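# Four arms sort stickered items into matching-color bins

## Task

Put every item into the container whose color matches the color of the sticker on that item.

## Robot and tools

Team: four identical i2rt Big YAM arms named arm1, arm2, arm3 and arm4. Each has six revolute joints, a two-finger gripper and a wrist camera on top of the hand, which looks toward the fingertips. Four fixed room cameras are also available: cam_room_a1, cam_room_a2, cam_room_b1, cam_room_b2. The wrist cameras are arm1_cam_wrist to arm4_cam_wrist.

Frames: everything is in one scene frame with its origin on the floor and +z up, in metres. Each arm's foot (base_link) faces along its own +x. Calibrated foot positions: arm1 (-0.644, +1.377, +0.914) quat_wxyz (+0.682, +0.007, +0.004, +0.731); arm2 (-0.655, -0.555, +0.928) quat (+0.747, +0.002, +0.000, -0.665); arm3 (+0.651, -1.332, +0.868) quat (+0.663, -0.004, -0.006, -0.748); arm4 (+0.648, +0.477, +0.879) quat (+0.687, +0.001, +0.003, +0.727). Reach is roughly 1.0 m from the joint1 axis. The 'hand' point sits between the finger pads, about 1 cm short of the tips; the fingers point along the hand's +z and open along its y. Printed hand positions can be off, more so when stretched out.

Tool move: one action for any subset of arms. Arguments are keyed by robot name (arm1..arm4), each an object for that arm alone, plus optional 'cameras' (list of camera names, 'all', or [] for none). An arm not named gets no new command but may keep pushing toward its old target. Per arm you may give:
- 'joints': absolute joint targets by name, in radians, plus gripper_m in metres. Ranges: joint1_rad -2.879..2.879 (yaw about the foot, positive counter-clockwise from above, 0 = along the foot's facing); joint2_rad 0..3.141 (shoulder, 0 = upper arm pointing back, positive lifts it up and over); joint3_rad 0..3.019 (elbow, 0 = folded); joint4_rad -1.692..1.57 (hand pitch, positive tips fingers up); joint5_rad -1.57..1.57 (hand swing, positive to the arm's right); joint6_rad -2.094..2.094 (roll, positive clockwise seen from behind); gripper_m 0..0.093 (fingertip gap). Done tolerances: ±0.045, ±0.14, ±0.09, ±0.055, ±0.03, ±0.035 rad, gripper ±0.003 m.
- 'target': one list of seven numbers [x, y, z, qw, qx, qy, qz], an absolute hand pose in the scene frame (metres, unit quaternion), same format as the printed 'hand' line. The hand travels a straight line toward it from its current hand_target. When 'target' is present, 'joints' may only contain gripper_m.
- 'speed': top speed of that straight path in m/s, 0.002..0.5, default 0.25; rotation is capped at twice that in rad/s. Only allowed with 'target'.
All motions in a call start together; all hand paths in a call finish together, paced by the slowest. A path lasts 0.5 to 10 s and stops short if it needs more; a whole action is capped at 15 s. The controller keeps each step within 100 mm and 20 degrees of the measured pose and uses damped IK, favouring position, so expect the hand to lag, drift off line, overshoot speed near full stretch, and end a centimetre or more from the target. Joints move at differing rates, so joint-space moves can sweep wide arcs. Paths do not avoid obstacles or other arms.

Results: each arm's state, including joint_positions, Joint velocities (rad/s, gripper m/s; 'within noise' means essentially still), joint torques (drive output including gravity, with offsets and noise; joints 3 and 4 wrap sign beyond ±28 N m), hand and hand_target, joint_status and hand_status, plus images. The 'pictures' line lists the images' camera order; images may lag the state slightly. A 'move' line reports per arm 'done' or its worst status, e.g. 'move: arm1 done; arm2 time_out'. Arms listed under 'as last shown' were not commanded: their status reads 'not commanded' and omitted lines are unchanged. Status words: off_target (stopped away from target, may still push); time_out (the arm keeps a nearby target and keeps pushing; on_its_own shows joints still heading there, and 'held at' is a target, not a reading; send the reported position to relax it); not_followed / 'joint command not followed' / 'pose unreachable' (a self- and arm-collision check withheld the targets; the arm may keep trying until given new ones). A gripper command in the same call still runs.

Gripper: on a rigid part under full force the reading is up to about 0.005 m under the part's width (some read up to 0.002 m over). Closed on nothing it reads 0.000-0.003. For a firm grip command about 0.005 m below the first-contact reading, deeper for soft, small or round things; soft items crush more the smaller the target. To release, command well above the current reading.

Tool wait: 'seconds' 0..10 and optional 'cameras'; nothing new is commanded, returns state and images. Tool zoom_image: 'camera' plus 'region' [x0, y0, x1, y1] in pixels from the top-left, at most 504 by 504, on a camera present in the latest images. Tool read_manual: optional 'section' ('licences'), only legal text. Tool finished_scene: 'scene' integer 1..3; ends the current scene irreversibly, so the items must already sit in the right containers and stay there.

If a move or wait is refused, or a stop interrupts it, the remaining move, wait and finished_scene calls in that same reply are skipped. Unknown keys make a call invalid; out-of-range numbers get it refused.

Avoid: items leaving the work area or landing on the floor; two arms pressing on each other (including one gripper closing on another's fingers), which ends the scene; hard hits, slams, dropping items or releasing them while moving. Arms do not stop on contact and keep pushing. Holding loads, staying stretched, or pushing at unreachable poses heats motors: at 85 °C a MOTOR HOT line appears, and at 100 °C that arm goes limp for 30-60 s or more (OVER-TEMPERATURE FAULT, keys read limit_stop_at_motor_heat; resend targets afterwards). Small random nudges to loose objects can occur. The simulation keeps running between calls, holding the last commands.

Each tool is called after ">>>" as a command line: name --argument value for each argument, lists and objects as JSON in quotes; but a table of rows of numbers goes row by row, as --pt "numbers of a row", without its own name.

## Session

>>> move --arm1 '{"joints": {"joint1_rad": 1.5, "joint2_rad": 1.1, "joint3_rad": 1.24, "joint4_rad": -0.9, "joint5_rad": 0, "joint6_rad": 0, "gripper_m": 0.093}}' --arm2 '{"joints": {"joint1_rad": -1.5, "joint2_rad": 1.1, "joint3_rad": 1.24, "joint4_rad": -0.9, "joint5_rad": 0, "joint6_rad": 0, "gripper_m": 0.093}}' --arm3 '{"joints": {"joint1_rad": 1.5, "joint2_rad": 1.1, "joint3_rad": 1.24, "joint4_rad": -0.9, "joint5_rad": 0, "joint6_rad": 0, "gripper_m": 0.093}}' --arm4 '{"joints": {"joint1_rad": -1.5, "joint2_rad": 1.1, "joint3_rad": 1.24, "joint4_rad": -0.9, "joint5_rad": 0, "joint6_rad": 0, "gripper_m": 0.093}}'

Scene clock: 1.83 s.
Joint torques (N m): arm1=[-1.9 -6.12 14.17 2.17 0.08 -0.02] | arm2=[0.79 -10.58 13.37 2.59 -0.04 -0.08] | arm3=[1.61 -9.7 10.61 1.89 0.12 -0.1] | arm4=[0.97 -10.23 10.67 1.61 0.07 0.13]
Motor temperatures (°C): arm1=[20 23 27 23 21 21 21] | arm2=[23 24 26 22 22 20 23] | arm3=[24 23 24 23 24 23 23] | arm4=[22 22 23 22 24 21 24]
Heat: arm1: hottest joint3_rad 27 °C; arm2: hottest joint3_rad 26 °C; arm3: hottest joint1_rad 24 °C; arm4: hottest joint5_rad 24 °C.
move: arm1 done; arm2 done; arm3 done; arm4 done
Joint velocities: within noise
arm1.joint_positions: joint1_rad=+1.498 joint2_rad=+1.109 joint3_rad=+1.212 joint4_rad=-0.916 joint5_rad=-0.002 joint6_rad=+0.007 gripper_m=+0.09306
arm1.joint_status: all done
arm1.hand: x=-1.1009 y=+1.3784 z=+1.2814 quat_wxyz=(+0.000, +0.926, -0.004, -0.377) (m; scene frame)
arm1.hand_target: x=-1.1048 y=+1.3777 z=+1.3041 quat_wxyz=(-0.002, +0.916, +0.000, -0.402) (m; scene frame)
arm1.hand_status: not commanded
arm2.joint_positions: joint1_rad=-1.502 joint2_rad=+1.113 joint3_rad=+1.222 joint4_rad=-0.910 joint5_rad=+0.000 joint6_rad=+0.015 gripper_m=+0.09310
arm2.joint_status: all done
arm2.hand: x=-1.1140 y=-0.6419 z=+1.2923 quat_wxyz=(-0.036, -0.924, -0.079, +0.373) (m; scene frame)
arm2.hand_target: x=-1.1148 y=-0.6433 z=+1.3096 quat_wxyz=(-0.036, -0.915, -0.087, +0.392) (m; scene frame)
arm2.hand_status: not commanded
arm3.joint_positions: joint1_rad=+1.495 joint2_rad=+1.111 joint3_rad=+1.233 joint4_rad=-0.911 joint5_rad=-0.002 joint6_rad=+0.006 gripper_m=+0.09306
arm3.joint_status: all done
arm3.hand: x=+1.1084 y=-1.4178 z=+1.2412 quat_wxyz=(-0.381, -0.090, -0.919, +0.042) (m; scene frame)
arm3.hand_target: x=+1.1089 y=-1.4158 z=+1.2518 quat_wxyz=(-0.393, -0.085, -0.914, +0.044) (m; scene frame)
arm3.hand_status: not commanded
arm4.joint_positions: joint1_rad=-1.503 joint2_rad=+1.114 joint3_rad=+1.221 joint4_rad=-0.914 joint5_rad=+0.001 joint6_rad=-0.012 gripper_m=+0.09311
arm4.joint_status: all done
arm4.hand: x=+1.1119 y=+0.5356 z=+1.2404 quat_wxyz=(-0.370, +0.064, -0.927, -0.019) (m; scene frame)
arm4.hand_target: x=+1.1131 y=+0.5375 z=+1.2595 quat_wxyz=(-0.391, +0.059, -0.918, -0.024) (m; scene frame)
arm4.hand_status: not commanded
pictures: arm1_cam_wrist, arm2_cam_wrist, arm3_cam_wrist, arm4_cam_wrist, cam_room_a1, cam_room_a2, cam_room_b1, cam_room_b2
Images, in order (width x height): arm1_cam_wrist 672x504, arm2_cam_wrist 672x504, arm3_cam_wrist 672x504, arm4_cam_wrist 672x504, cam_room_a1 672x504, cam_room_a2 672x504, cam_room_b1 672x504, cam_room_b2 672x504.

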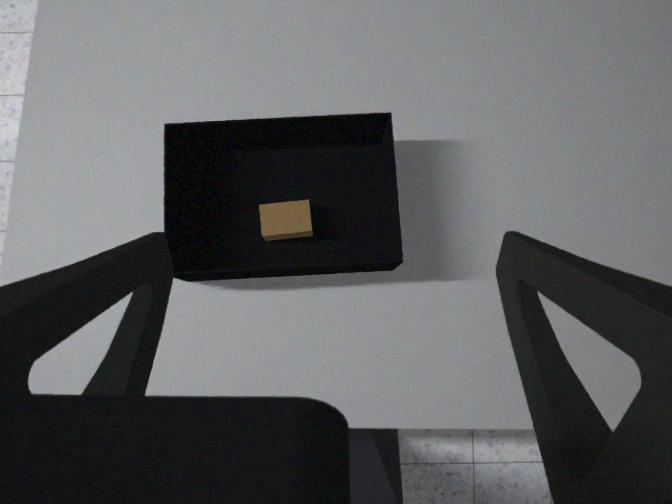

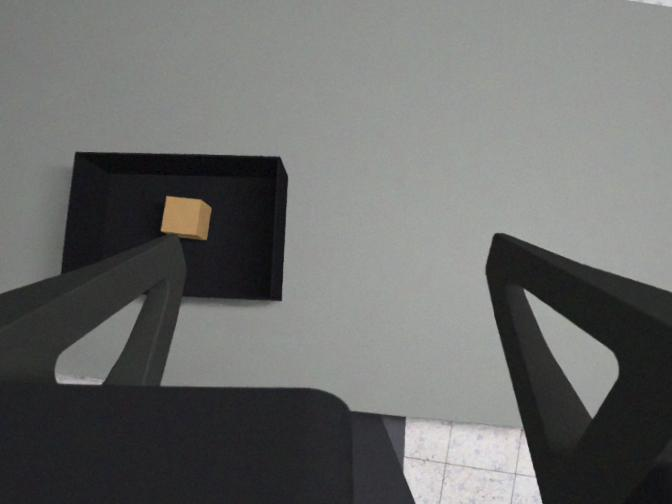

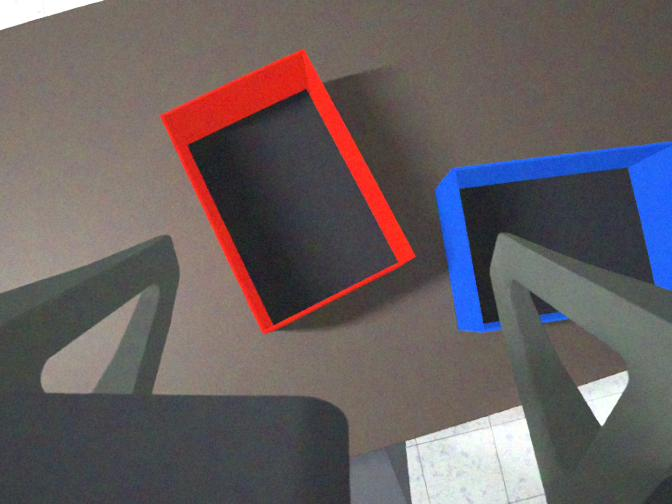

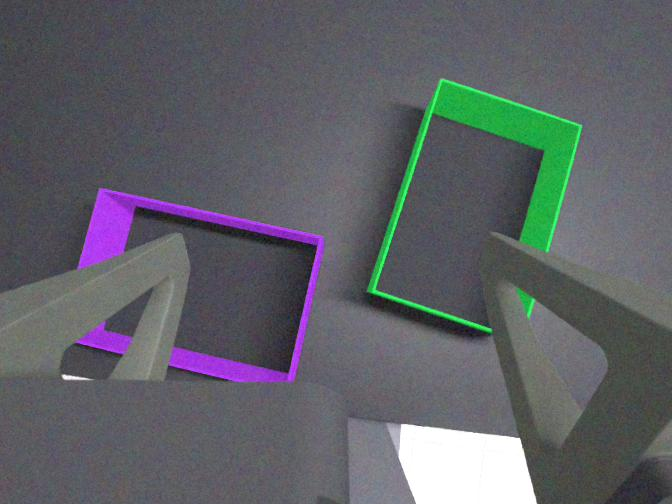

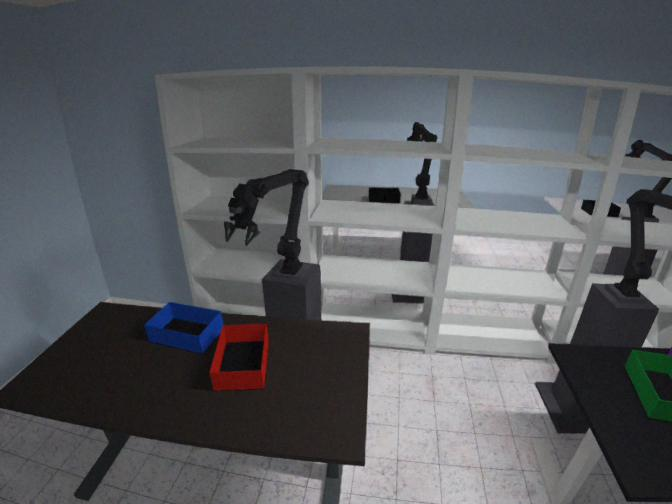

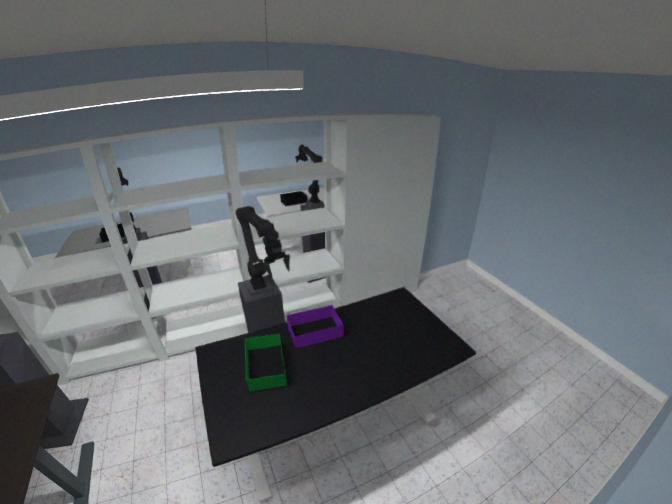

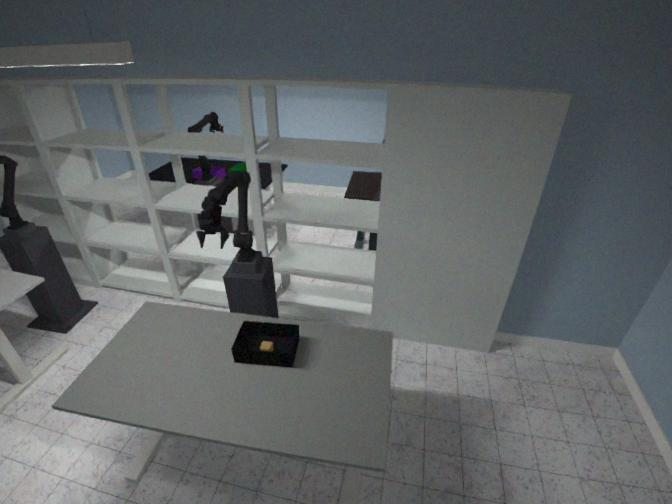

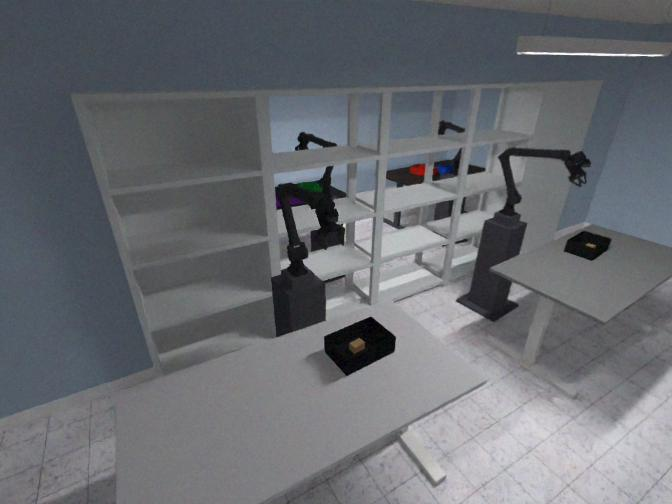

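>>> zoom_image --camera "arm1_cam_wrist" --region '[236, 180, 336, 255]'

>>> zoom_image --camera "arm2_cam_wrist" --region '[136, 180, 236, 255]'

>>> zoom_image --camera "cam_room_b1" --region '[226, 315, 306, 375]'

>>> zoom_image --camera "cam_room_b2" --region '[320, 315, 400, 375]'

Scaled by 5.040.

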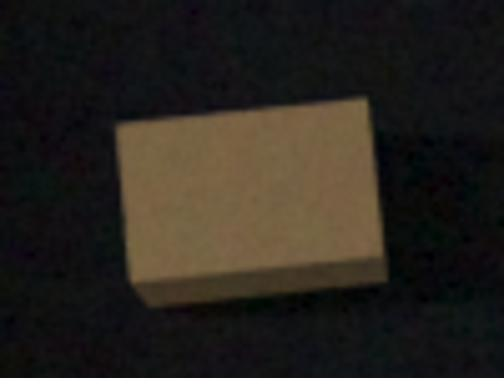

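Scaled by 5.040.

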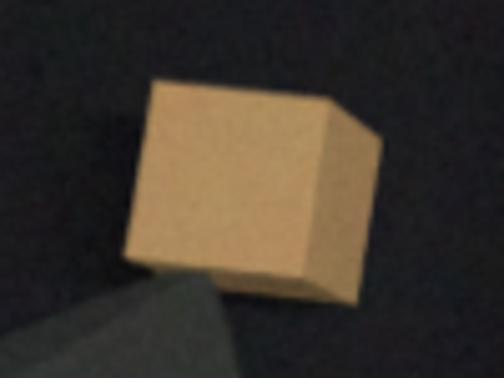

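Scaled by 6.300.

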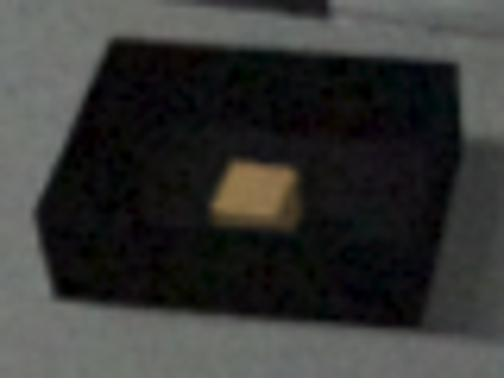

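Scaled by 6.300.

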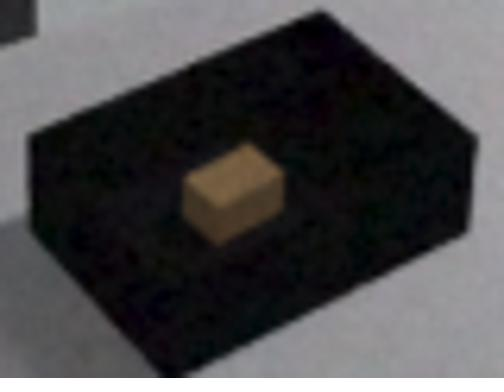

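>>> move --arm1 '{"target": [-1.222, 1.313, 0.85, -0.0068, -0.9900, -0.0519, 0.1303], "speed": 0.35}' --arm2 '{"target": [-1.202, -0.873, 0.85, -0.0057, -0.9904, -0.0432, 0.1304], "speed": 0.35}' --arm3 '{"joints": {"joint1_rad": -1.987, "joint2_rad": 0.53, "joint3_rad": 1.4, "joint4_rad": -1.2}}' --arm4 '{"joints": {"joint1_rad": 0.905, "joint2_rad": 0.53, "joint3_rad": 1.4, "joint4_rad": -1.2}}' --cameras '["arm1_cam_wrist", "arm2_cam_wrist"]'

Scene clock: 32.60 s.
Joint torques (N m): arm1=[-1.38 -15.27 11.51 1.06 -0.04 0.05] | arm2=[0.97 -20.78 12.08 0.66 0.02 0.21] | arm3=[0.5 3.19 8.25 1.43 -0.01 -0.11] | arm4=[1.08 3.96 7.09 1.06 0.11 0.15]
Motor temperatures (°C): arm1=[20 23 31 23 21 21 21] | arm2=[23 24 30 22 22 20 23] | arm3=[24 23 26 23 24 23 23] | arm4=[22 22 27 22 24 21 24]
Heat: arm1: hottest joint3_rad 31 °C; arm2: hottest joint3_rad 30 °C; arm3: hottest joint3_rad 26 °C; arm4: hottest joint3_rad 27 °C.
move: arm1 off_target; arm2 off_target; arm3 done; arm4 done
Joint velocities: within noise
arm1.joint_positions: joint1_rad=+1.605 joint2_rad=+2.040 joint3_rad=+1.196 joint4_rad=-0.541 joint5_rad=-0.001 joint6_rad=+0.007 gripper_m=+0.09306
arm1.joint_status: not commanded
arm1.hand: x=-1.1950 y=+1.3211 z=+0.8330 quat_wxyz=(+0.004, +0.994, +0.048, -0.100) (m; scene frame)
arm1.hand_target: x=-1.2207 y=+1.3130 z=+0.8510 quat_wxyz=(+0.007, +0.990, +0.052, -0.130) (m; scene frame)
arm1.hand_status: off_target (0.033 m and 3.5 deg from the pose sent, 0.453 m and 30.0 deg at the start)
arm2.joint_positions: joint1_rad=-1.131 joint2_rad=+2.132 joint3_rad=+1.389 joint4_rad=-0.610 joint5_rad=+0.119 joint6_rad=+0.443 gripper_m=+0.09310
arm2.joint_status: not commanded
arm2.hand: x=-1.1878 y=-0.8625 z=+0.8435 quat_wxyz=(+0.001, -0.991, -0.050, +0.122) (m; scene frame)
arm2.hand_target: x=-1.2015 y=-0.8726 z=+0.8503 quat_wxyz=(-0.006, -0.990, -0.043, +0.131) (m; scene frame)
arm2.hand_status: off_target (0.019 m and 1.5 deg from the pose sent, 0.507 m and 29.4 deg at the start)
arm3.joint_positions: joint1_rad=-1.976 joint2_rad=+0.530 joint3_rad=+1.392 joint4_rad=-1.192 joint5_rad=+0.001 joint6_rad=+0.006 gripper_m=+0.09306
arm3.joint_status: all done
arm3.hand: x=+0.4682 y=-1.2172 z=+1.4565 quat_wxyz=(+0.144, -0.786, +0.218, +0.560) (m; scene frame)
arm3.hand_target: x=+0.4714 y=-1.2165 z=+1.4586 quat_wxyz=(+0.149, -0.786, +0.220, +0.559) (m; scene frame)
arm3.hand_status: not commanded
arm4.joint_positions: joint1_rad=+0.901 joint2_rad=+0.526 joint3_rad=+1.398 joint4_rad=-1.187 joint5_rad=-0.001 joint6_rad=-0.012 gripper_m=+0.09311
arm4.joint_status: all done
arm4.hand: x=+0.4807 y=+0.5994 z=+1.4752 quat_wxyz=(-0.178, +0.772, -0.241, -0.560) (m; scene frame)
arm4.hand_target: x=+0.4800 y=+0.5992 z=+1.4722 quat_wxyz=(-0.173, +0.775, -0.246, -0.556) (m; scene frame)
arm4.hand_status: not commanded
pictures: arm1_cam_wrist, arm2_cam_wrist
Images, in order (width x height): arm1_cam_wrist 672x504, arm2_cam_wrist 672x504.

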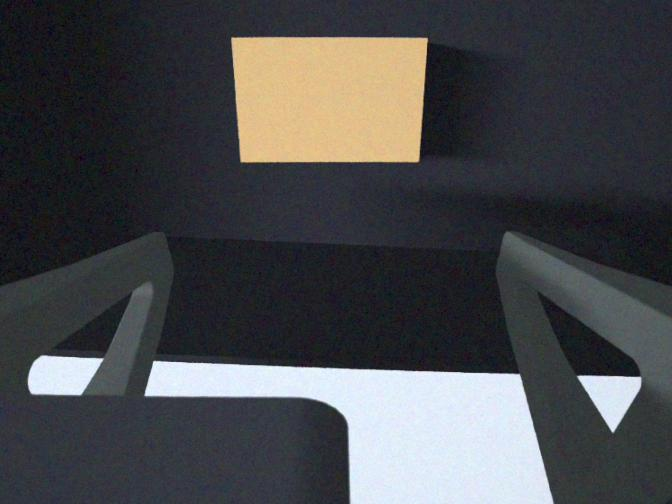

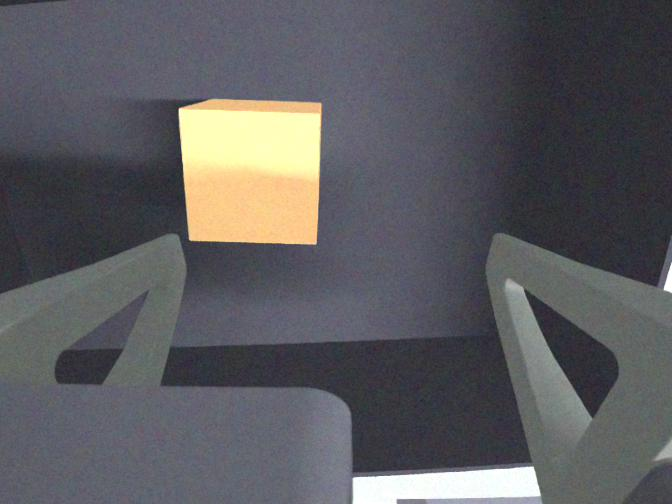

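>>> move --arm1 '{"target": [-1.250, 1.309, 0.825, -0.0063, -0.9902, -0.0476, 0.1303], "speed": 0.15}' --arm2 '{"target": [-1.207, -0.907, 0.815, -0.0050, -0.9907, -0.0381, 0.1304], "speed": 0.15}' --cameras '[]'

>>> move --arm1 '{"target": [-1.247, 1.310, 0.765, -0.0063, -0.9902, -0.0476, 0.1303], "speed": 0.12}' --arm2 '{"target": [-1.207, -0.907, 0.762, -0.0050, -0.9907, -0.0381, 0.1304], "speed": 0.12}' --cameras '["arm1_cam_wrist", "arm2_cam_wrist"]'

Scene clock: 44.57 s.
Joint torques (N m): arm1=[-0.85 -15.09 11.52 1.26 0.06 0.1] | arm2=[0.85 -20.48 12.15 1.17 0.32 0.22] | arm3=[0.62 3.02 8.25 1.48 -0.01 -0.12] | arm4=[0.91 3.78 6.99 0.95 0.12 0.12]
Motor temperatures (°C): arm1=[20 24 31 23 21 21 21] | arm2=[23 24 31 22 22 20 23] | arm3=[24 23 27 23 24 23 23] | arm4=[22 22 28 22 24 21 24]
Heat: arm1: hottest joint3_rad 31 °C; arm2: hottest joint3_rad 31 °C; arm3: hottest joint3_rad 27 °C; arm4: hottest joint3_rad 28 °C.
move: arm1 off_target; arm2 off_target
Joint velocities: within noise
arm1.joint_positions: joint1_rad=+1.605 joint2_rad=+2.124 joint3_rad=+1.292 joint4_rad=-0.536 joint5_rad=-0.001 joint6_rad=+0.010 gripper_m=+0.09306
arm1.joint_status: not commanded
arm1.hand: x=-1.2273 y=+1.3178 z=+0.8164 quat_wxyz=(+0.005, +0.993, +0.046, -0.109) (m; scene frame)
arm1.hand_target: x=-1.2490 y=+1.3089 z=+0.8258 quat_wxyz=(+0.007, +0.990, +0.048, -0.130) (m; scene frame)
arm1.hand_status: off_target (0.026 m and 2.5 deg from the pose sent, 0.057 m and 3.5 deg at the start)
arm2.joint_positions: joint1_rad=-1.086 joint2_rad=+2.224 joint3_rad=+1.475 joint4_rad=-0.610 joint5_rad=+0.125 joint6_rad=+0.496 gripper_m=+0.09310
arm2.joint_status: not commanded
arm2.hand: x=-1.1925 y=-0.8976 z=+0.8170 quat_wxyz=(-0.001, -0.991, -0.046, +0.122) (m; scene frame)
arm2.hand_target: x=-1.2064 y=-0.9065 z=+0.8154 quat_wxyz=(-0.005, -0.991, -0.038, +0.131) (m; scene frame)
arm2.hand_status: off_target (0.017 m and 1.5 deg from the pose sent, 0.056 m and 1.8 deg at the start)
arm3, arm4: as last shown
pictures: none
No camera images: "cameras" was empty.

Scene clock: 45.83 s.
Joint torques (N m): arm1=[-1.14 -16.56 9.98 1.22 0.08 0.09] | arm2=[0.79 -21.13 11.18 1.69 0.32 0.21] | arm3=[0.56 3.08 8.23 1.46 -0.01 -0.11] | arm4=[0.79 3.84 6.91 1.1 0.12 0.15]
Motor temperatures (°C): arm1=[20 24 31 23 21 21 21] | arm2=[23 24 31 22 22 20 23] | arm3=[24 23 27 23 24 23 23] | arm4=[22 22 29 22 24 21 24]
Heat: arm1: hottest joint3_rad 31 °C; arm2: hottest joint3_rad 31 °C; arm3: hottest joint3_rad 27 °C; arm4: hottest joint3_rad 29 °C.
move: arm1 off_target; arm2 off_target
Joint velocities: within noise
arm1.joint_positions: joint1_rad=+1.605 joint2_rad=+2.242 joint3_rad=+1.292 joint4_rad=-0.422 joint5_rad=-0.001 joint6_rad=+0.010 gripper_m=+0.09306
arm1.joint_status: not commanded
arm1.hand: x=-1.2244 y=+1.3184 z=+0.7558 quat_wxyz=(+0.005, +0.993, +0.046, -0.107) (m; scene frame)
arm1.hand_target: x=-1.2461 y=+1.3099 z=+0.7658 quat_wxyz=(+0.007, +0.990, +0.048, -0.130) (m; scene frame)
arm1.hand_status: off_target (0.026 m and 2.7 deg from the pose sent, 0.056 m and 2.5 deg at the start)
arm2.joint_positions: joint1_rad=-1.086 joint2_rad=+2.323 joint3_rad=+1.490 joint4_rad=-0.539 joint5_rad=+0.125 joint6_rad=+0.496 gripper_m=+0.09310
arm2.joint_status: not commanded
arm2.hand: x=-1.1911 y=-0.8966 z=+0.7644 quat_wxyz=(+0.003, -0.992, -0.046, +0.116) (m; scene frame)
arm2.hand_target: x=-1.2063 y=-0.9065 z=+0.7626 quat_wxyz=(-0.005, -0.991, -0.038, +0.130) (m; scene frame)
arm2.hand_status: off_target (0.019 m and 2.1 deg from the pose sent, 0.058 m and 1.5 deg at the start)
arm3, arm4: as last shown
pictures: arm1_cam_wrist, arm2_cam_wrist
Images, in order (width x height): arm1_cam_wrist 672x504, arm2_cam_wrist 672x504.

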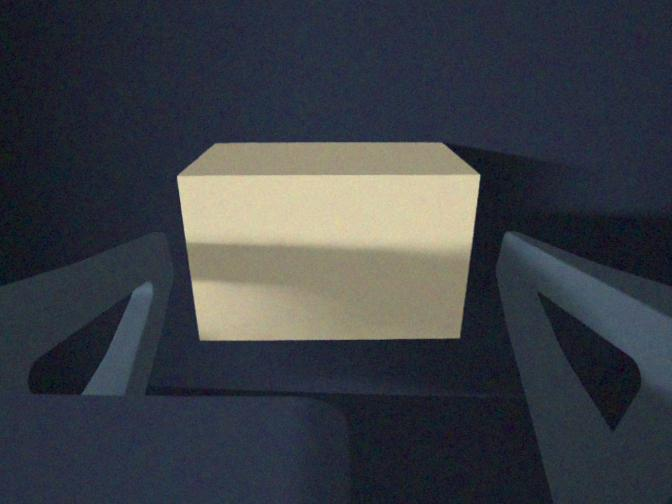

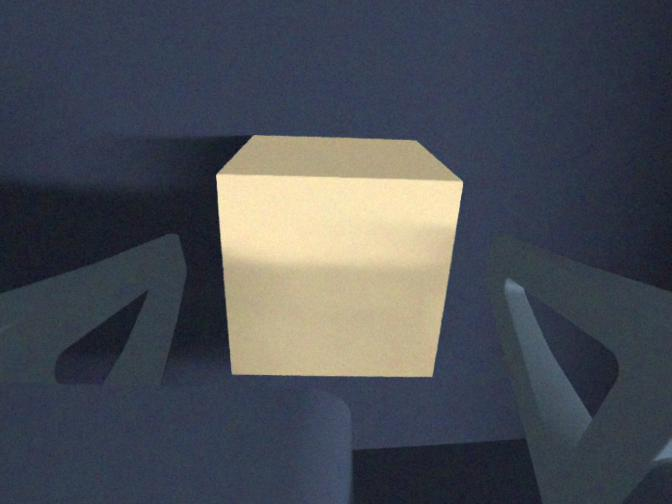

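>>> move --arm1 '{"joints": {"gripper_m": 0.057}}' --arm2 '{"joints": {"gripper_m": 0.043}}' --cameras '[]'

>>> move --arm1 '{"target": [-1.21, 1.315, 0.92, -0.0063, -0.9902, -0.0476, 0.1303], "speed": 0.25}' --arm2 '{"target": [-1.18, -0.895, 0.92, -0.0050, -0.9907, -0.0381, 0.1304], "speed": 0.25}' --cameras '["arm1_cam_wrist", "arm2_cam_wrist"]'

>>> move --arm1 '{"joints": {"joint2_rad": 0.7, "joint3_rad": 1.2, "joint4_rad": -0.2, "joint5_rad": 0, "joint6_rad": 0}}' --arm2 '{"joints": {"joint2_rad": 0.7, "joint3_rad": 1.2, "joint4_rad": -0.2, "joint5_rad": 0, "joint6_rad": 0}}' --cameras '["cam_room_b1", "cam_room_b2"]'

Scene clock: 56.47 s.
Joint torques (N m): arm1=[-1.08 -16.09 9.89 1.22 0.04 0.09] | arm2=[0.79 -21.01 11.18 1.65 0.28 0.2] | arm3=[0.56 3.08 8.21 1.48 -0.01 -0.11] | arm4=[1.38 3.66 7.01 1.03 0.12 0.16]
Motor temperatures (°C): arm1=[20 25 31 23 21 21 21] | arm2=[23 25 31 22 22 20 23] | arm3=[24 23 27 23 24 23 23] | arm4=[22 22 29 22 24 21 24]
Heat: arm1: hottest joint3_rad 31 °C; arm2: hottest joint3_rad 31 °C; arm3: hottest joint3_rad 27 °C; arm4: hottest joint3_rad 29 °C.
move: arm1 off_target; arm2 off_target
Joint velocities: within noise
arm1.joint_positions: joint1_rad=+1.605 joint2_rad=+2.242 joint3_rad=+1.292 joint4_rad=-0.421 joint5_rad=-0.002 joint6_rad=+0.010 gripper_m=+0.06853
arm1.joint_status: gripper_m off_target (ended at +0.06856, target +0.05700)
arm1.hand: x=-1.2246 y=+1.3183 z=+0.7559 quat_wxyz=(+0.005, +0.993, +0.046, -0.107) (m; scene frame)
arm1.hand_target: x=-1.2461 y=+1.3099 z=+0.7658 quat_wxyz=(+0.007, +0.990, +0.048, -0.130) (m; scene frame)
arm1.hand_status: not commanded
arm2.joint_positions: joint1_rad=-1.086 joint2_rad=+2.323 joint3_rad=+1.490 joint4_rad=-0.538 joint5_rad=+0.125 joint6_rad=+0.498 gripper_m=+0.05326
arm2.joint_status: gripper_m off_target (ended at +0.05329, target +0.04300)
arm2.hand: x=-1.1912 y=-0.8966 z=+0.7645 quat_wxyz=(+0.003, -0.992, -0.046, +0.116) (m; scene frame)
arm2.hand_target: x=-1.2062 y=-0.9065 z=+0.7626 quat_wxyz=(-0.005, -0.991, -0.038, +0.130) (m; scene frame)
arm2.hand_status: not commanded
arm3, arm4: as last shown
pictures: none
No camera images: "cameras" was empty.

Scene clock: 57.90 s.
Joint torques (N m): arm1=[-1.2 -14.51 9.06 0.5 0.05 0.07] | arm2=[1.44 -20.72 8.75 0.79 0.31 0.22] | arm3=[0.5 3.08 8.23 1.47 -0.02 -0.1] | arm4=[1.26 3.66 6.91 0.95 0.13 0.16]
Motor temperatures (°C): arm1=[20 25 31 23 21 21 21] | arm2=[23 25 31 22 22 20 23] | arm3=[24 23 27 23 24 23 23] | arm4=[22 22 29 22 24 21 24]
Heat: arm1: hottest joint3_rad 31 °C; arm2: hottest joint3_rad 31 °C; arm3: hottest joint3_rad 27 °C; arm4: hottest joint3_rad 29 °C.
move: arm1 done; arm2 off_target
Joint velocities: within noise
arm1.joint_positions: joint1_rad=+1.605 joint2_rad=+1.895 joint3_rad=+1.238 joint4_rad=-0.663 joint5_rad=-0.002 joint6_rad=+0.010 gripper_m=+0.06853
arm1.joint_status: not commanded
arm1.hand: x=-1.2111 y=+1.3190 z=+0.9189 quat_wxyz=(+0.006, +0.990, +0.046, -0.133) (m; scene frame)
arm1.hand_target: x=-1.2100 y=+1.3150 z=+0.9200 quat_wxyz=(+0.006, +0.990, +0.048, -0.130) (m; scene frame)
arm1.hand_status: done (0.004 m and 0.3 deg from the pose sent, 0.165 m and 2.7 deg at the start)
arm2.joint_positions: joint1_rad=-1.086 joint2_rad=+2.016 joint3_rad=+1.457 joint4_rad=-0.752 joint5_rad=+0.127 joint6_rad=+0.504 gripper_m=+0.05326
arm2.joint_status: not commanded
arm2.hand: x=-1.1892 y=-0.8954 z=+0.9303 quat_wxyz=(-0.013, -0.989, -0.040, +0.142) (m; scene frame)
arm2.hand_target: x=-1.1800 y=-0.8950 z=+0.9201 quat_wxyz=(-0.005, -0.991, -0.038, +0.130) (m; scene frame)
arm2.hand_status: off_target (0.014 m and 1.7 deg from the pose sent, 0.156 m and 2.0 deg at the start)
arm3, arm4: as last shown
pictures: arm1_cam_wrist, arm2_cam_wrist
Images, in order (width x height): arm1_cam_wrist 672x504, arm2_cam_wrist 672x504.

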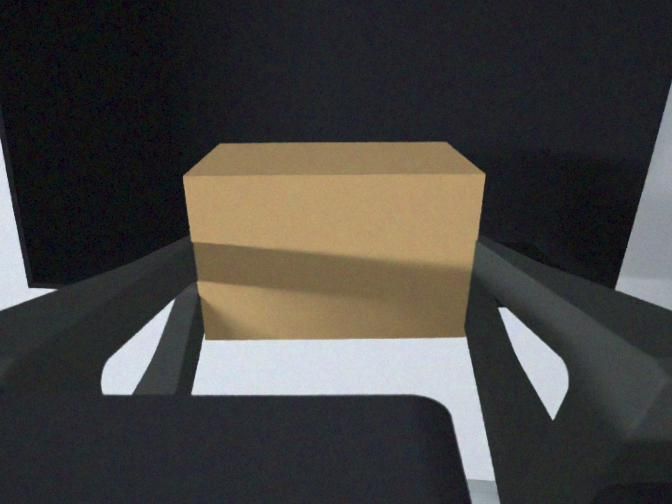

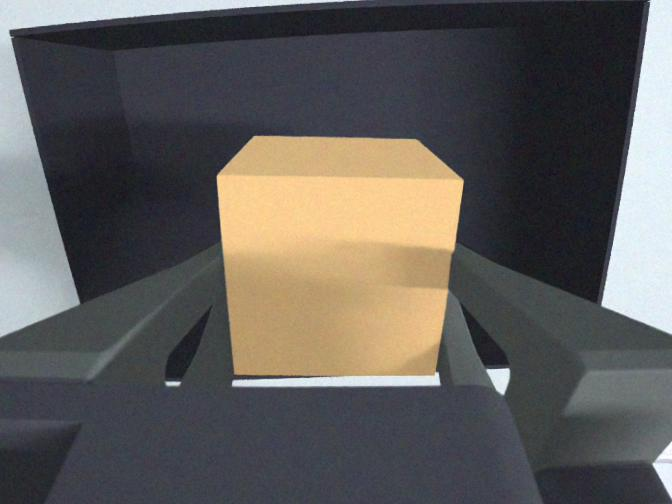

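Scene clock: 59.67 s.
Joint torques (N m): arm1=[-1.2 2.2 12.57 1.76 0.05 -0.06] | arm2=[1.26 -2.37 11.9 2.56 -0.17 -0.08] | arm3=[0.44 2.96 8.24 1.51 0 -0.11] | arm4=[1.14 3.9 6.91 0.95 0.13 0.15]
Motor temperatures (°C): arm1=[20 25 32 23 21 21 21] | arm2=[23 25 31 22 22 20 23] | arm3=[24 23 27 23 24 23 23] | arm4=[22 22 29 22 24 21 24]
Heat: arm1: hottest joint3_rad 32 °C; arm2: hottest joint3_rad 31 °C; arm3: hottest joint3_rad 27 °C; arm4: hottest joint3_rad 29 °C.
move: arm1 done; arm2 done
Joint velocities: within noise
arm1.joint_positions: joint1_rad=+1.605 joint2_rad=+0.694 joint3_rad=+1.179 joint4_rad=-0.207 joint5_rad=-0.002 joint6_rad=+0.008 gripper_m=+0.06853
arm1.joint_status: all done
arm1.hand: x=-0.9802 y=+1.3400 z=+1.5896 quat_wxyz=(+0.044, +0.596, +0.031, -0.802) (m; scene frame)
arm1.hand_target: x=-0.9772 y=+1.3379 z=+1.6013 quat_wxyz=(+0.043, +0.586, +0.034, -0.808) (m; scene frame)
arm1.hand_status: not commanded
arm2.joint_positions: joint1_rad=-1.084 joint2_rad=+0.700 joint3_rad=+1.189 joint4_rad=-0.204 joint5_rad=+0.003 joint6_rad=+0.014 gripper_m=+0.05327
arm2.joint_status: all done
arm2.hand: x=-0.9443 y=-0.7549 z=+1.6020 quat_wxyz=(-0.242, -0.575, -0.174, +0.762) (m; scene frame)
arm2.hand_target: x=-0.9402 y=-0.7556 z=+1.6092 quat_wxyz=(-0.241, -0.567, -0.180, +0.767) (m; scene frame)
arm2.hand_status: not commanded
arm3, arm4: as last shown
pictures: cam_room_b1, cam_room_b2
Images, in order (width x height): cam_room_b1 672x504, cam_room_b2 672x504.

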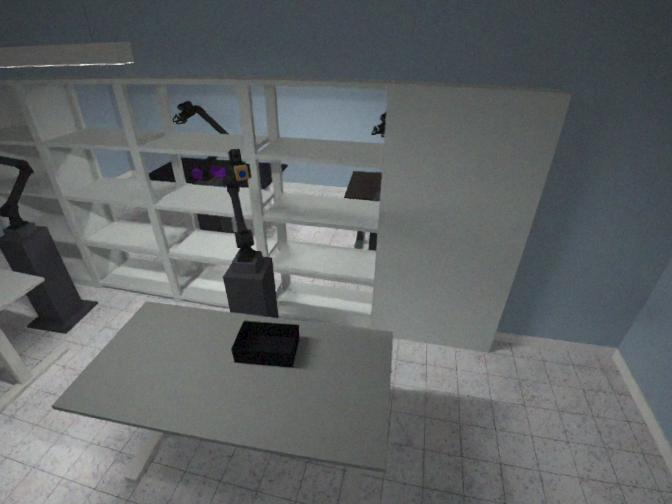

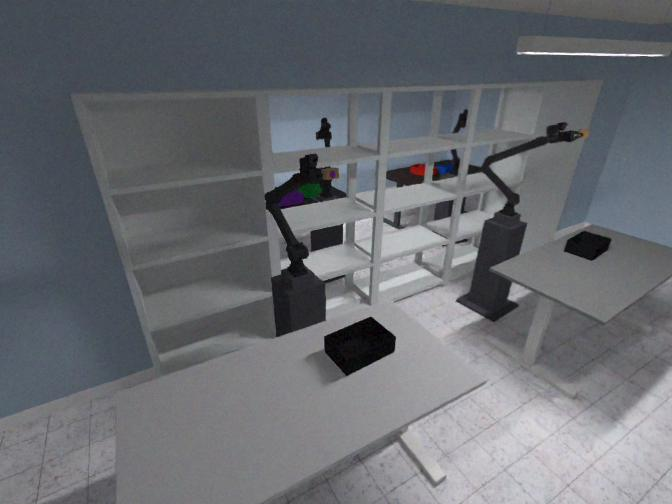

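>>> zoom_image --camera "cam_room_b2" --region '[300, 150, 360, 195]'

>>> zoom_image --camera "cam_room_b1" --region '[215, 150, 275, 195]'

Scaled by 8.400.

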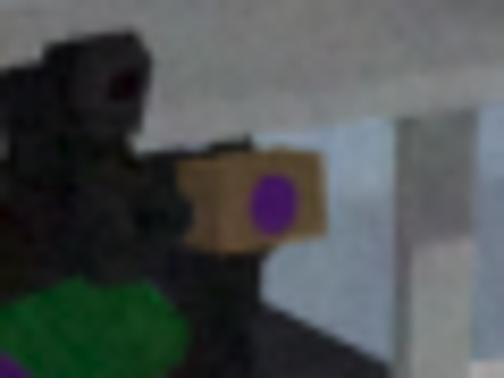

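Scaled by 8.400.

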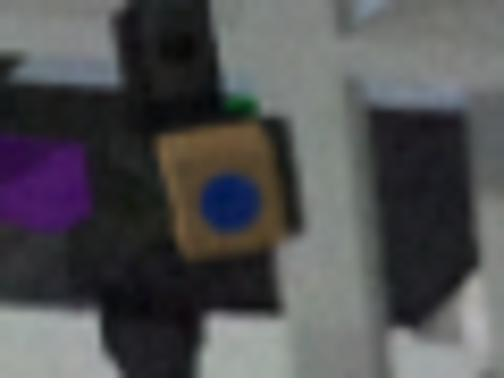

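>>> move --arm1 '{"joints": {"joint1_rad": -2.245, "joint4_rad": -1.3}}' --arm2 '{"joints": {"joint1_rad": 0.918, "joint4_rad": -1.3}}' --cameras '[]'

>>> move --arm1 '{"joints": {"joint2_rad": 1.35, "joint3_rad": 1.175, "joint4_rad": -0.98}}' --arm2 '{"joints": {"joint2_rad": 1.36, "joint3_rad": 1.165, "joint4_rad": -0.98}}' --cameras '[]'

>>> move --arm1 '{"target": [0.0, 0.928, 1.10, 0.1903, 0.2919, 0.9354, -0.0594], "speed": 0.3}' --arm2 '{"target": [-0.002, -0.944, 1.10, 0.1923, 0.2598, 0.9448, -0.0529], "speed": 0.3}' --cameras '[]'

>>> move --arm1 '{"target": [0.0, 0.928, 1.025, 0.1903, 0.2919, 0.9354, -0.0594], "speed": 0.08}' --arm2 '{"target": [-0.002, -0.944, 1.010, 0.1923, 0.2598, 0.9448, -0.0529], "speed": 0.08}' --cameras '["arm3_cam_wrist", "arm4_cam_wrist"]'

Scene clock: 81.27 s.
Joint torques (N m): arm1=[-2.2 1.26 12.7 1.22 -0.08 -0.04] | arm2=[1.26 -2.02 11.67 1.68 0.08 -0.07] | arm3=[0.44 3.14 8.25 1.5 0 -0.11] | arm4=[0.85 4.31 6.9 0.98 0.13 0.15]
Motor temperatures (°C): arm1=[20 24 32 23 21 21 22] | arm2=[23 25 32 22 22 20 24] | arm3=[24 23 28 23 24 23 23] | arm4=[22 22 30 22 24 21 24]
Heat: arm1: hottest joint3_rad 32 °C; arm2: hottest joint3_rad 32 °C; arm3: hottest joint3_rad 28 °C; arm4: hottest joint3_rad 30 °C.
move: arm1 done; arm2 done
Joint velocities: within noise
arm1.joint_positions: joint1_rad=-2.239 joint2_rad=+0.703 joint3_rad=+1.179 joint4_rad=-1.292 joint5_rad=+0.002 joint6_rad=+0.005 gripper_m=+0.06859
arm1.joint_status: all done
arm1.hand: x=-0.4026 y=+1.2150 z=+1.3330 quat_wxyz=(-0.345, -0.277, -0.890, +0.110) (m; scene frame)
arm1.hand_target: x=-0.4050 y=+1.2150 z=+1.3431 quat_wxyz=(-0.352, -0.276, -0.887, +0.113) (m; scene frame)
arm1.hand_status: not commanded
arm2.joint_positions: joint1_rad=+0.914 joint2_rad=+0.700 joint3_rad=+1.189 joint4_rad=-1.289 joint5_rad=-0.002 joint6_rad=+0.013 gripper_m=+0.05330
arm2.joint_status: all done
arm2.hand: x=-0.4119 y=-0.7030 z=+1.3576 quat_wxyz=(-0.364, -0.253, -0.891, +0.095) (m; scene frame)
arm2.hand_target: x=-0.4133 y=-0.7012 z=+1.3612 quat_wxyz=(-0.363, -0.246, -0.893, +0.098) (m; scene frame)
arm2.hand_status: not commanded
arm3, arm4: as last shown
pictures: none
No camera images: "cameras" was empty.

Scene clock: 82.57 s.
Joint torques (N m): arm1=[-2.02 -9.76 12.63 1.39 -0.04 0.01] | arm2=[1.08 -13.39 11.41 2.13 0.08 -0.06] | arm3=[0.44 3.08 8.21 1.47 -0.01 -0.11] | arm4=[1.08 4.37 6.93 0.9 0.15 0.16]
Motor temperatures (°C): arm1=[20 24 32 23 21 21 22] | arm2=[23 25 32 22 22 20 24] | arm3=[24 23 28 23 24 23 23] | arm4=[22 22 30 22 24 21 24]
Heat: arm1: hottest joint3_rad 32 °C; arm2: hottest joint3_rad 32 °C; arm3: hottest joint3_rad 28 °C; arm4: hottest joint3_rad 30 °C.
move: arm1 done; arm2 done
Joint velocities: within noise
arm1.joint_positions: joint1_rad=-2.239 joint2_rad=+1.367 joint3_rad=+1.155 joint4_rad=-0.994 joint5_rad=+0.002 joint6_rad=+0.005 gripper_m=+0.06859
arm1.joint_status: all done
arm1.hand: x=-0.2505 y=+1.1094 z=+1.1125 quat_wxyz=(-0.166, -0.293, -0.940, +0.055) (m; scene frame)
arm1.hand_target: x=-0.2454 y=+1.1028 z=+1.1304 quat_wxyz=(-0.189, -0.291, -0.936, +0.062) (m; scene frame)
arm1.hand_status: not commanded
arm2.joint_positions: joint1_rad=+0.914 joint2_rad=+1.365 joint3_rad=+1.161 joint4_rad=-0.995 joint5_rad=-0.002 joint6_rad=+0.013 gripper_m=+0.05330
arm2.joint_status: all done
arm2.hand: x=-0.2488 y=-0.7999 z=+1.1368 quat_wxyz=(-0.179, -0.268, -0.945, +0.045) (m; scene frame)
arm2.hand_target: x=-0.2442 y=-0.8007 z=+1.1421 quat_wxyz=(-0.190, -0.260, -0.945, +0.050) (m; scene frame)
arm2.hand_status: not commanded
arm3, arm4: as last shown
pictures: none
No camera images: "cameras" was empty.

Scene clock: 84.57 s.
Joint torques (N m): arm1=[-3.31 -20.07 17.21 0.59 -0.04 -0.05] | arm2=[1.38 -23.06 16.81 0.92 0.15 -0.06] | arm3=[0.56 3.08 8.24 1.46 -0.01 -0.11] | arm4=[0.91 4.19 6.97 0.87 0.13 0.15]
Motor temperatures (°C): arm1=[20 24 33 23 21 21 22] | arm2=[23 25 32 22 22 20 24] | arm3=[24 23 28 23 24 23 23] | arm4=[22 22 30 22 24 21 24]
Heat: arm1: hottest joint3_rad 33 °C; arm2: hottest joint3_rad 32 °C; arm3: hottest joint3_rad 28 °C; arm4: hottest joint3_rad 30 °C.
move: arm1 off_target; arm2 off_target
Joint velocities: within noise
arm1.joint_positions: joint1_rad=-2.240 joint2_rad=+2.198 joint3_rad=+2.198 joint4_rad=-1.211 joint5_rad=-0.007 joint6_rad=+0.004 gripper_m=+0.06859
arm1.joint_status: not commanded
arm1.hand: x=-0.0075 y=+0.9437 z=+1.0702 quat_wxyz=(-0.164, -0.292, -0.941, +0.050) (m; scene frame)
arm1.hand_target: x=-0.0016 y=+0.9292 z=+1.1002 quat_wxyz=(-0.191, -0.292, -0.935, +0.060) (m; scene frame)
arm1.hand_status: off_target (0.035 m and 3.2 deg from the pose sent, 0.310 m and 2.9 deg at the start)
arm2.joint_positions: joint1_rad=+0.914 joint2_rad=+2.111 joint3_rad=+2.020 joint4_rad=-1.110 joint5_rad=+0.001 joint6_rad=+0.013 gripper_m=+0.05330
arm2.joint_status: not commanded
arm2.hand: x=-0.0175 y=-0.9390 z=+1.0847 quat_wxyz=(-0.178, -0.269, -0.945, +0.047) (m; scene frame)
arm2.hand_target: x=-0.0031 y=-0.9433 z=+1.1000 quat_wxyz=(-0.193, -0.260, -0.945, +0.053) (m; scene frame)
arm2.hand_status: off_target (0.022 m and 2.1 deg from the pose sent, 0.288 m and 2.0 deg at the start)
arm3.joint_positions: joint1_rad=-1.976 joint2_rad=+0.530 joint3_rad=+1.392 joint4_rad=-1.192 joint5_rad=+0.001 joint6_rad=+0.006 gripper_m=+0.09306
arm3.joint_status: not commanded
arm3.hand: x=+0.4682 y=-1.2172 z=+1.4565 quat_wxyz=(+0.144, -0.786, +0.218, +0.560) (m; scene frame)
arm3.hand_target: x=+0.4714 y=-1.2165 z=+1.4586 quat_wxyz=(+0.149, -0.786, +0.220, +0.559) (m; scene frame)
arm3.hand_status: not commanded
arm4.joint_positions: joint1_rad=+0.901 joint2_rad=+0.526 joint3_rad=+1.398 joint4_rad=-1.187 joint5_rad=-0.001 joint6_rad=-0.012 gripper_m=+0.09311
arm4.joint_status: not commanded
arm4.hand: x=+0.4807 y=+0.5994 z=+1.4752 quat_wxyz=(-0.178, +0.772, -0.241, -0.560) (m; scene frame)
arm4.hand_target: x=+0.4800 y=+0.5992 z=+1.4722 quat_wxyz=(-0.173, +0.775, -0.246, -0.556) (m; scene frame)
arm4.hand_status: not commanded
pictures: none
No camera images: "cameras" was empty.

Scene clock: 86.23 s.
Joint torques (N m): arm1=[-3.19 -19.55 11.54 1.7 -0.04 -0.07] | arm2=[1.2 -21.77 10.39 2.24 0.1 -0.06] | arm3=[0.56 3.02 8.23 1.48 0 -0.11] | arm4=[1.38 4.01 6.93 0.88 0.15 0.13]
Motor temperatures (°C): arm1=[20 24 33 23 21 21 22] | arm2=[23 25 32 22 22 20 24] | arm3=[24 23 28 23 24 23 23] | arm4=[22 22 30 22 24 21 24]
Heat: arm1: hottest joint3_rad 33 °C; arm2: hottest joint3_rad 32 °C; arm3: hottest joint3_rad 28 °C; arm4: hottest joint3_rad 30 °C.
move: arm1 off_target; arm2 off_target
Joint velocities: within noise
arm1.joint_positions: joint1_rad=-2.240 joint2_rad=+2.206 joint3_rad=+2.098 joint4_rad=-1.056 joint5_rad=-0.007 joint6_rad=+0.004 gripper_m=+0.06859
arm1.joint_status: not commanded
arm1.hand: x=+0.0007 y=+0.9377 z=+1.0308 quat_wxyz=(-0.187, -0.291, -0.937, +0.057) (m; scene frame)
arm1.hand_target: x=-0.0002 y=+0.9282 z=+1.0250 quat_wxyz=(-0.190, -0.292, -0.935, +0.059) (m; scene frame)
arm1.hand_status: off_target (0.011 m and 0.5 deg from the pose sent, 0.048 m and 3.2 deg at the start)
arm2.joint_positions: joint1_rad=+0.914 joint2_rad=+2.139 joint3_rad=+1.934 joint4_rad=-0.934 joint5_rad=+0.002 joint6_rad=+0.012 gripper_m=+0.05330
arm2.joint_status: not commanded
arm2.hand: x=-0.0041 y=-0.9467 z=+1.0399 quat_wxyz=(-0.207, -0.267, -0.940, +0.055) (m; scene frame)
arm2.hand_target: x=-0.0030 y=-0.9433 z=+1.0103 quat_wxyz=(-0.192, -0.260, -0.945, +0.053) (m; scene frame)
arm2.hand_status: off_target (0.030 m and 2.0 deg from the pose sent, 0.077 m and 2.0 deg at the start)
arm3, arm4: as last shown
pictures: arm3_cam_wrist, arm4_cam_wrist
Images, in order (width x height): arm3_cam_wrist 672x504, arm4_cam_wrist 672x504.

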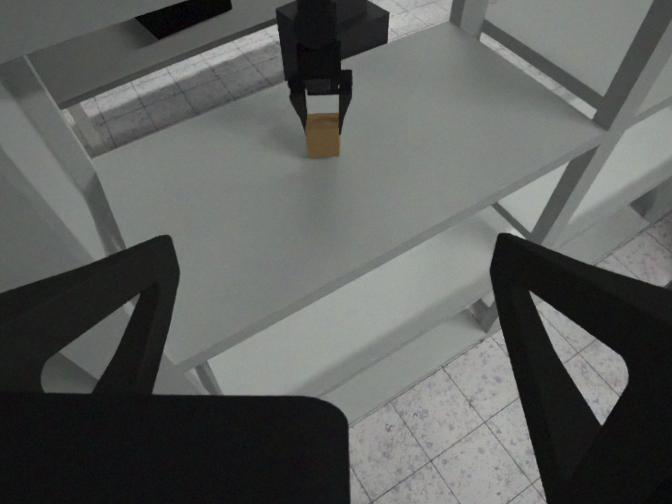

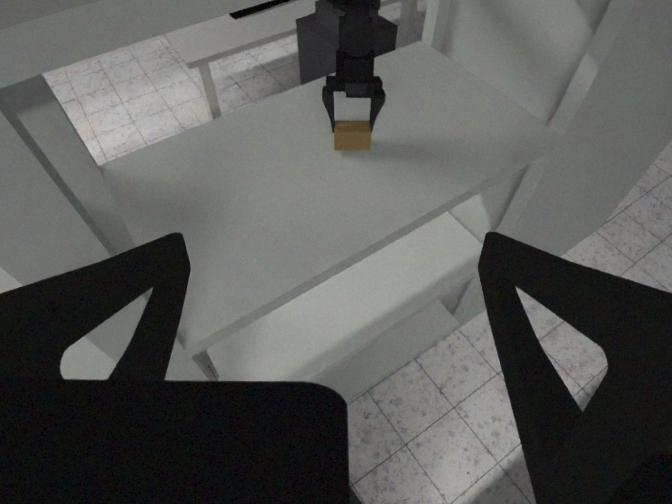

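>>> move --arm1 '{"target": [0.0, 0.928, 1.013, 0.1903, 0.2919, 0.9354, -0.0594], "speed": 0.06}' --arm2 '{"target": [-0.002, -0.944, 0.997, 0.1923, 0.2598, 0.9448, -0.0529], "speed": 0.06}' --cameras '[]'

>>> move --arm1 '{"target": [0.0, 0.929, 1.022, 0.1903, 0.2919, 0.9354, -0.0594], "speed": 0.06}' --arm2 '{"target": [-0.002, -0.946, 1.018, 0.1923, 0.2598, 0.9448, -0.0529], "speed": 0.06}' --cameras '["arm3_cam_wrist", "arm4_cam_wrist"]'

Scene clock: 97.93 s.
Joint torques (N m): arm1=[-2.49 -18.96 10.35 1.55 -0.05 -0.06] | arm2=[1.14 -21.3 9.26 2.45 0.07 -0.06] | arm3=[0.32 3.08 8.24 1.47 0 -0.11] | arm4=[1.08 3.78 6.91 0.91 0.12 0.16]
Motor temperatures (°C): arm1=[20 25 33 23 21 21 22] | arm2=[23 26 32 22 22 20 24] | arm3=[24 23 28 23 24 23 23] | arm4=[22 22 30 22 24 21 24]
Heat: arm1: hottest joint3_rad 33 °C; arm2: hottest joint3_rad 32 °C; arm3: hottest joint3_rad 28 °C; arm4: hottest joint3_rad 30 °C.
move: arm1 off_target; arm2 off_target
Joint velocities: within noise
arm1.joint_positions: joint1_rad=-2.240 joint2_rad=+2.206 joint3_rad=+2.088 joint4_rad=-1.028 joint5_rad=-0.007 joint6_rad=+0.004 gripper_m=+0.06859
arm1.joint_status: not commanded
arm1.hand: x=+0.0033 y=+0.9357 z=+1.0286 quat_wxyz=(-0.194, -0.290, -0.935, +0.060) (m; scene frame)
arm1.hand_target: x=-0.0004 y=+0.9282 z=+1.0130 quat_wxyz=(-0.190, -0.292, -0.935, +0.059) (m; scene frame)
arm1.hand_status: off_target (0.018 m and 0.5 deg from the pose sent, 0.020 m and 0.5 deg at the start)
arm2.joint_positions: joint1_rad=+0.914 joint2_rad=+2.139 joint3_rad=+1.927 joint4_rad=-0.910 joint5_rad=+0.002 joint6_rad=+0.012 gripper_m=+0.05330
arm2.joint_status: not commanded
arm2.hand: x=-0.0012 y=-0.9485 z=+1.0393 quat_wxyz=(-0.215, -0.266, -0.938, +0.057) (m; scene frame)
arm2.hand_target: x=-0.0035 y=-0.9430 z=+0.9979 quat_wxyz=(-0.192, -0.260, -0.945, +0.053) (m; scene frame)
arm2.hand_status: off_target (0.043 m and 2.9 deg from the pose sent, 0.043 m and 2.0 deg at the start)
arm3, arm4: as last shown
pictures: none
No camera images: "cameras" was empty.

Scene clock: 98.90 s.
Joint torques (N m): arm1=[-2.9 -19.9 11.6 1.02 -0.03 -0.02] | arm2=[1.03 -22.12 12.52 0.58 0.01 -0.04] | arm3=[0.44 3.02 8.2 1.5 -0.01 -0.12] | arm4=[1.14 3.9 7.02 0.95 0.16 0.18]
Motor temperatures (°C): arm1=[20 25 33 23 21 21 22] | arm2=[23 26 32 22 22 20 24] | arm3=[24 23 28 23 24 23 23] | arm4=[22 22 30 22 24 21 24]
Heat: arm1: hottest joint3_rad 33 °C; arm2: hottest joint3_rad 32 °C; arm3: hottest joint3_rad 28 °C; arm4: hottest joint3_rad 30 °C.
move: arm1 done; arm2 off_target
Joint velocities: within noise
arm1.joint_positions: joint1_rad=-2.240 joint2_rad=+2.206 joint3_rad=+2.088 joint4_rad=-1.028 joint5_rad=-0.007 joint6_rad=+0.004 gripper_m=+0.06859
arm1.joint_status: not commanded
arm1.hand: x=+0.0033 y=+0.9357 z=+1.0286 quat_wxyz=(-0.194, -0.290, -0.935, +0.060) (m; scene frame)
arm1.hand_target: x=-0.0002 y=+0.9291 z=+1.0219 quat_wxyz=(-0.190, -0.292, -0.935, +0.059) (m; scene frame)
arm1.hand_status: done (0.010 m and 0.5 deg from the pose sent, 0.010 m and 0.5 deg at the start)
arm2.joint_positions: joint1_rad=+0.914 joint2_rad=+2.139 joint3_rad=+1.926 joint4_rad=-0.912 joint5_rad=+0.002 joint6_rad=+0.008 gripper_m=+0.05330
arm2.joint_status: not commanded
arm2.hand: x=-0.0018 y=-0.9481 z=+1.0386 quat_wxyz=(-0.214, -0.265, -0.939, +0.057) (m; scene frame)
arm2.hand_target: x=-0.0024 y=-0.9456 z=+1.0181 quat_wxyz=(-0.193, -0.260, -0.945, +0.053) (m; scene frame)
arm2.hand_status: off_target (0.021 m and 2.7 deg from the pose sent, 0.022 m and 2.9 deg at the start)
arm3, arm4: as last shown
pictures: arm3_cam_wrist, arm4_cam_wrist
Images, in order (width x height): arm3_cam_wrist 672x504, arm4_cam_wrist 672x504.

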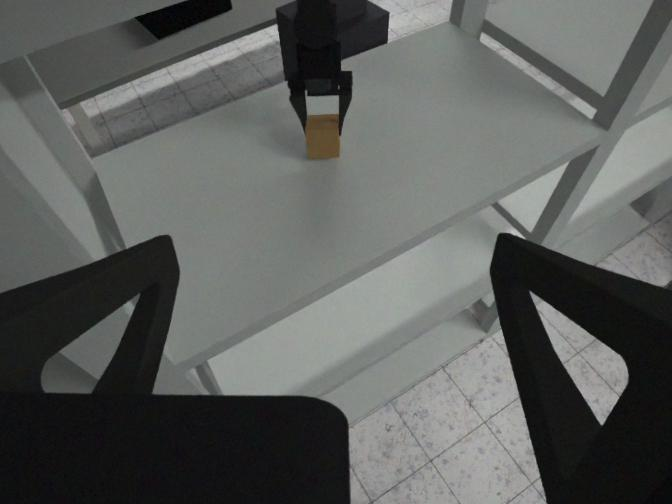

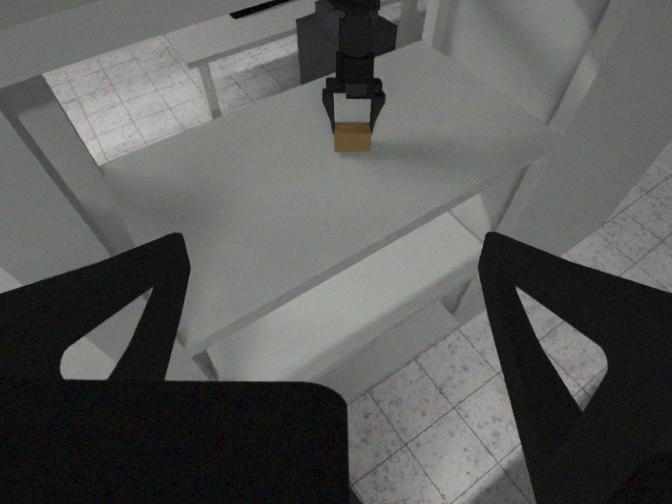

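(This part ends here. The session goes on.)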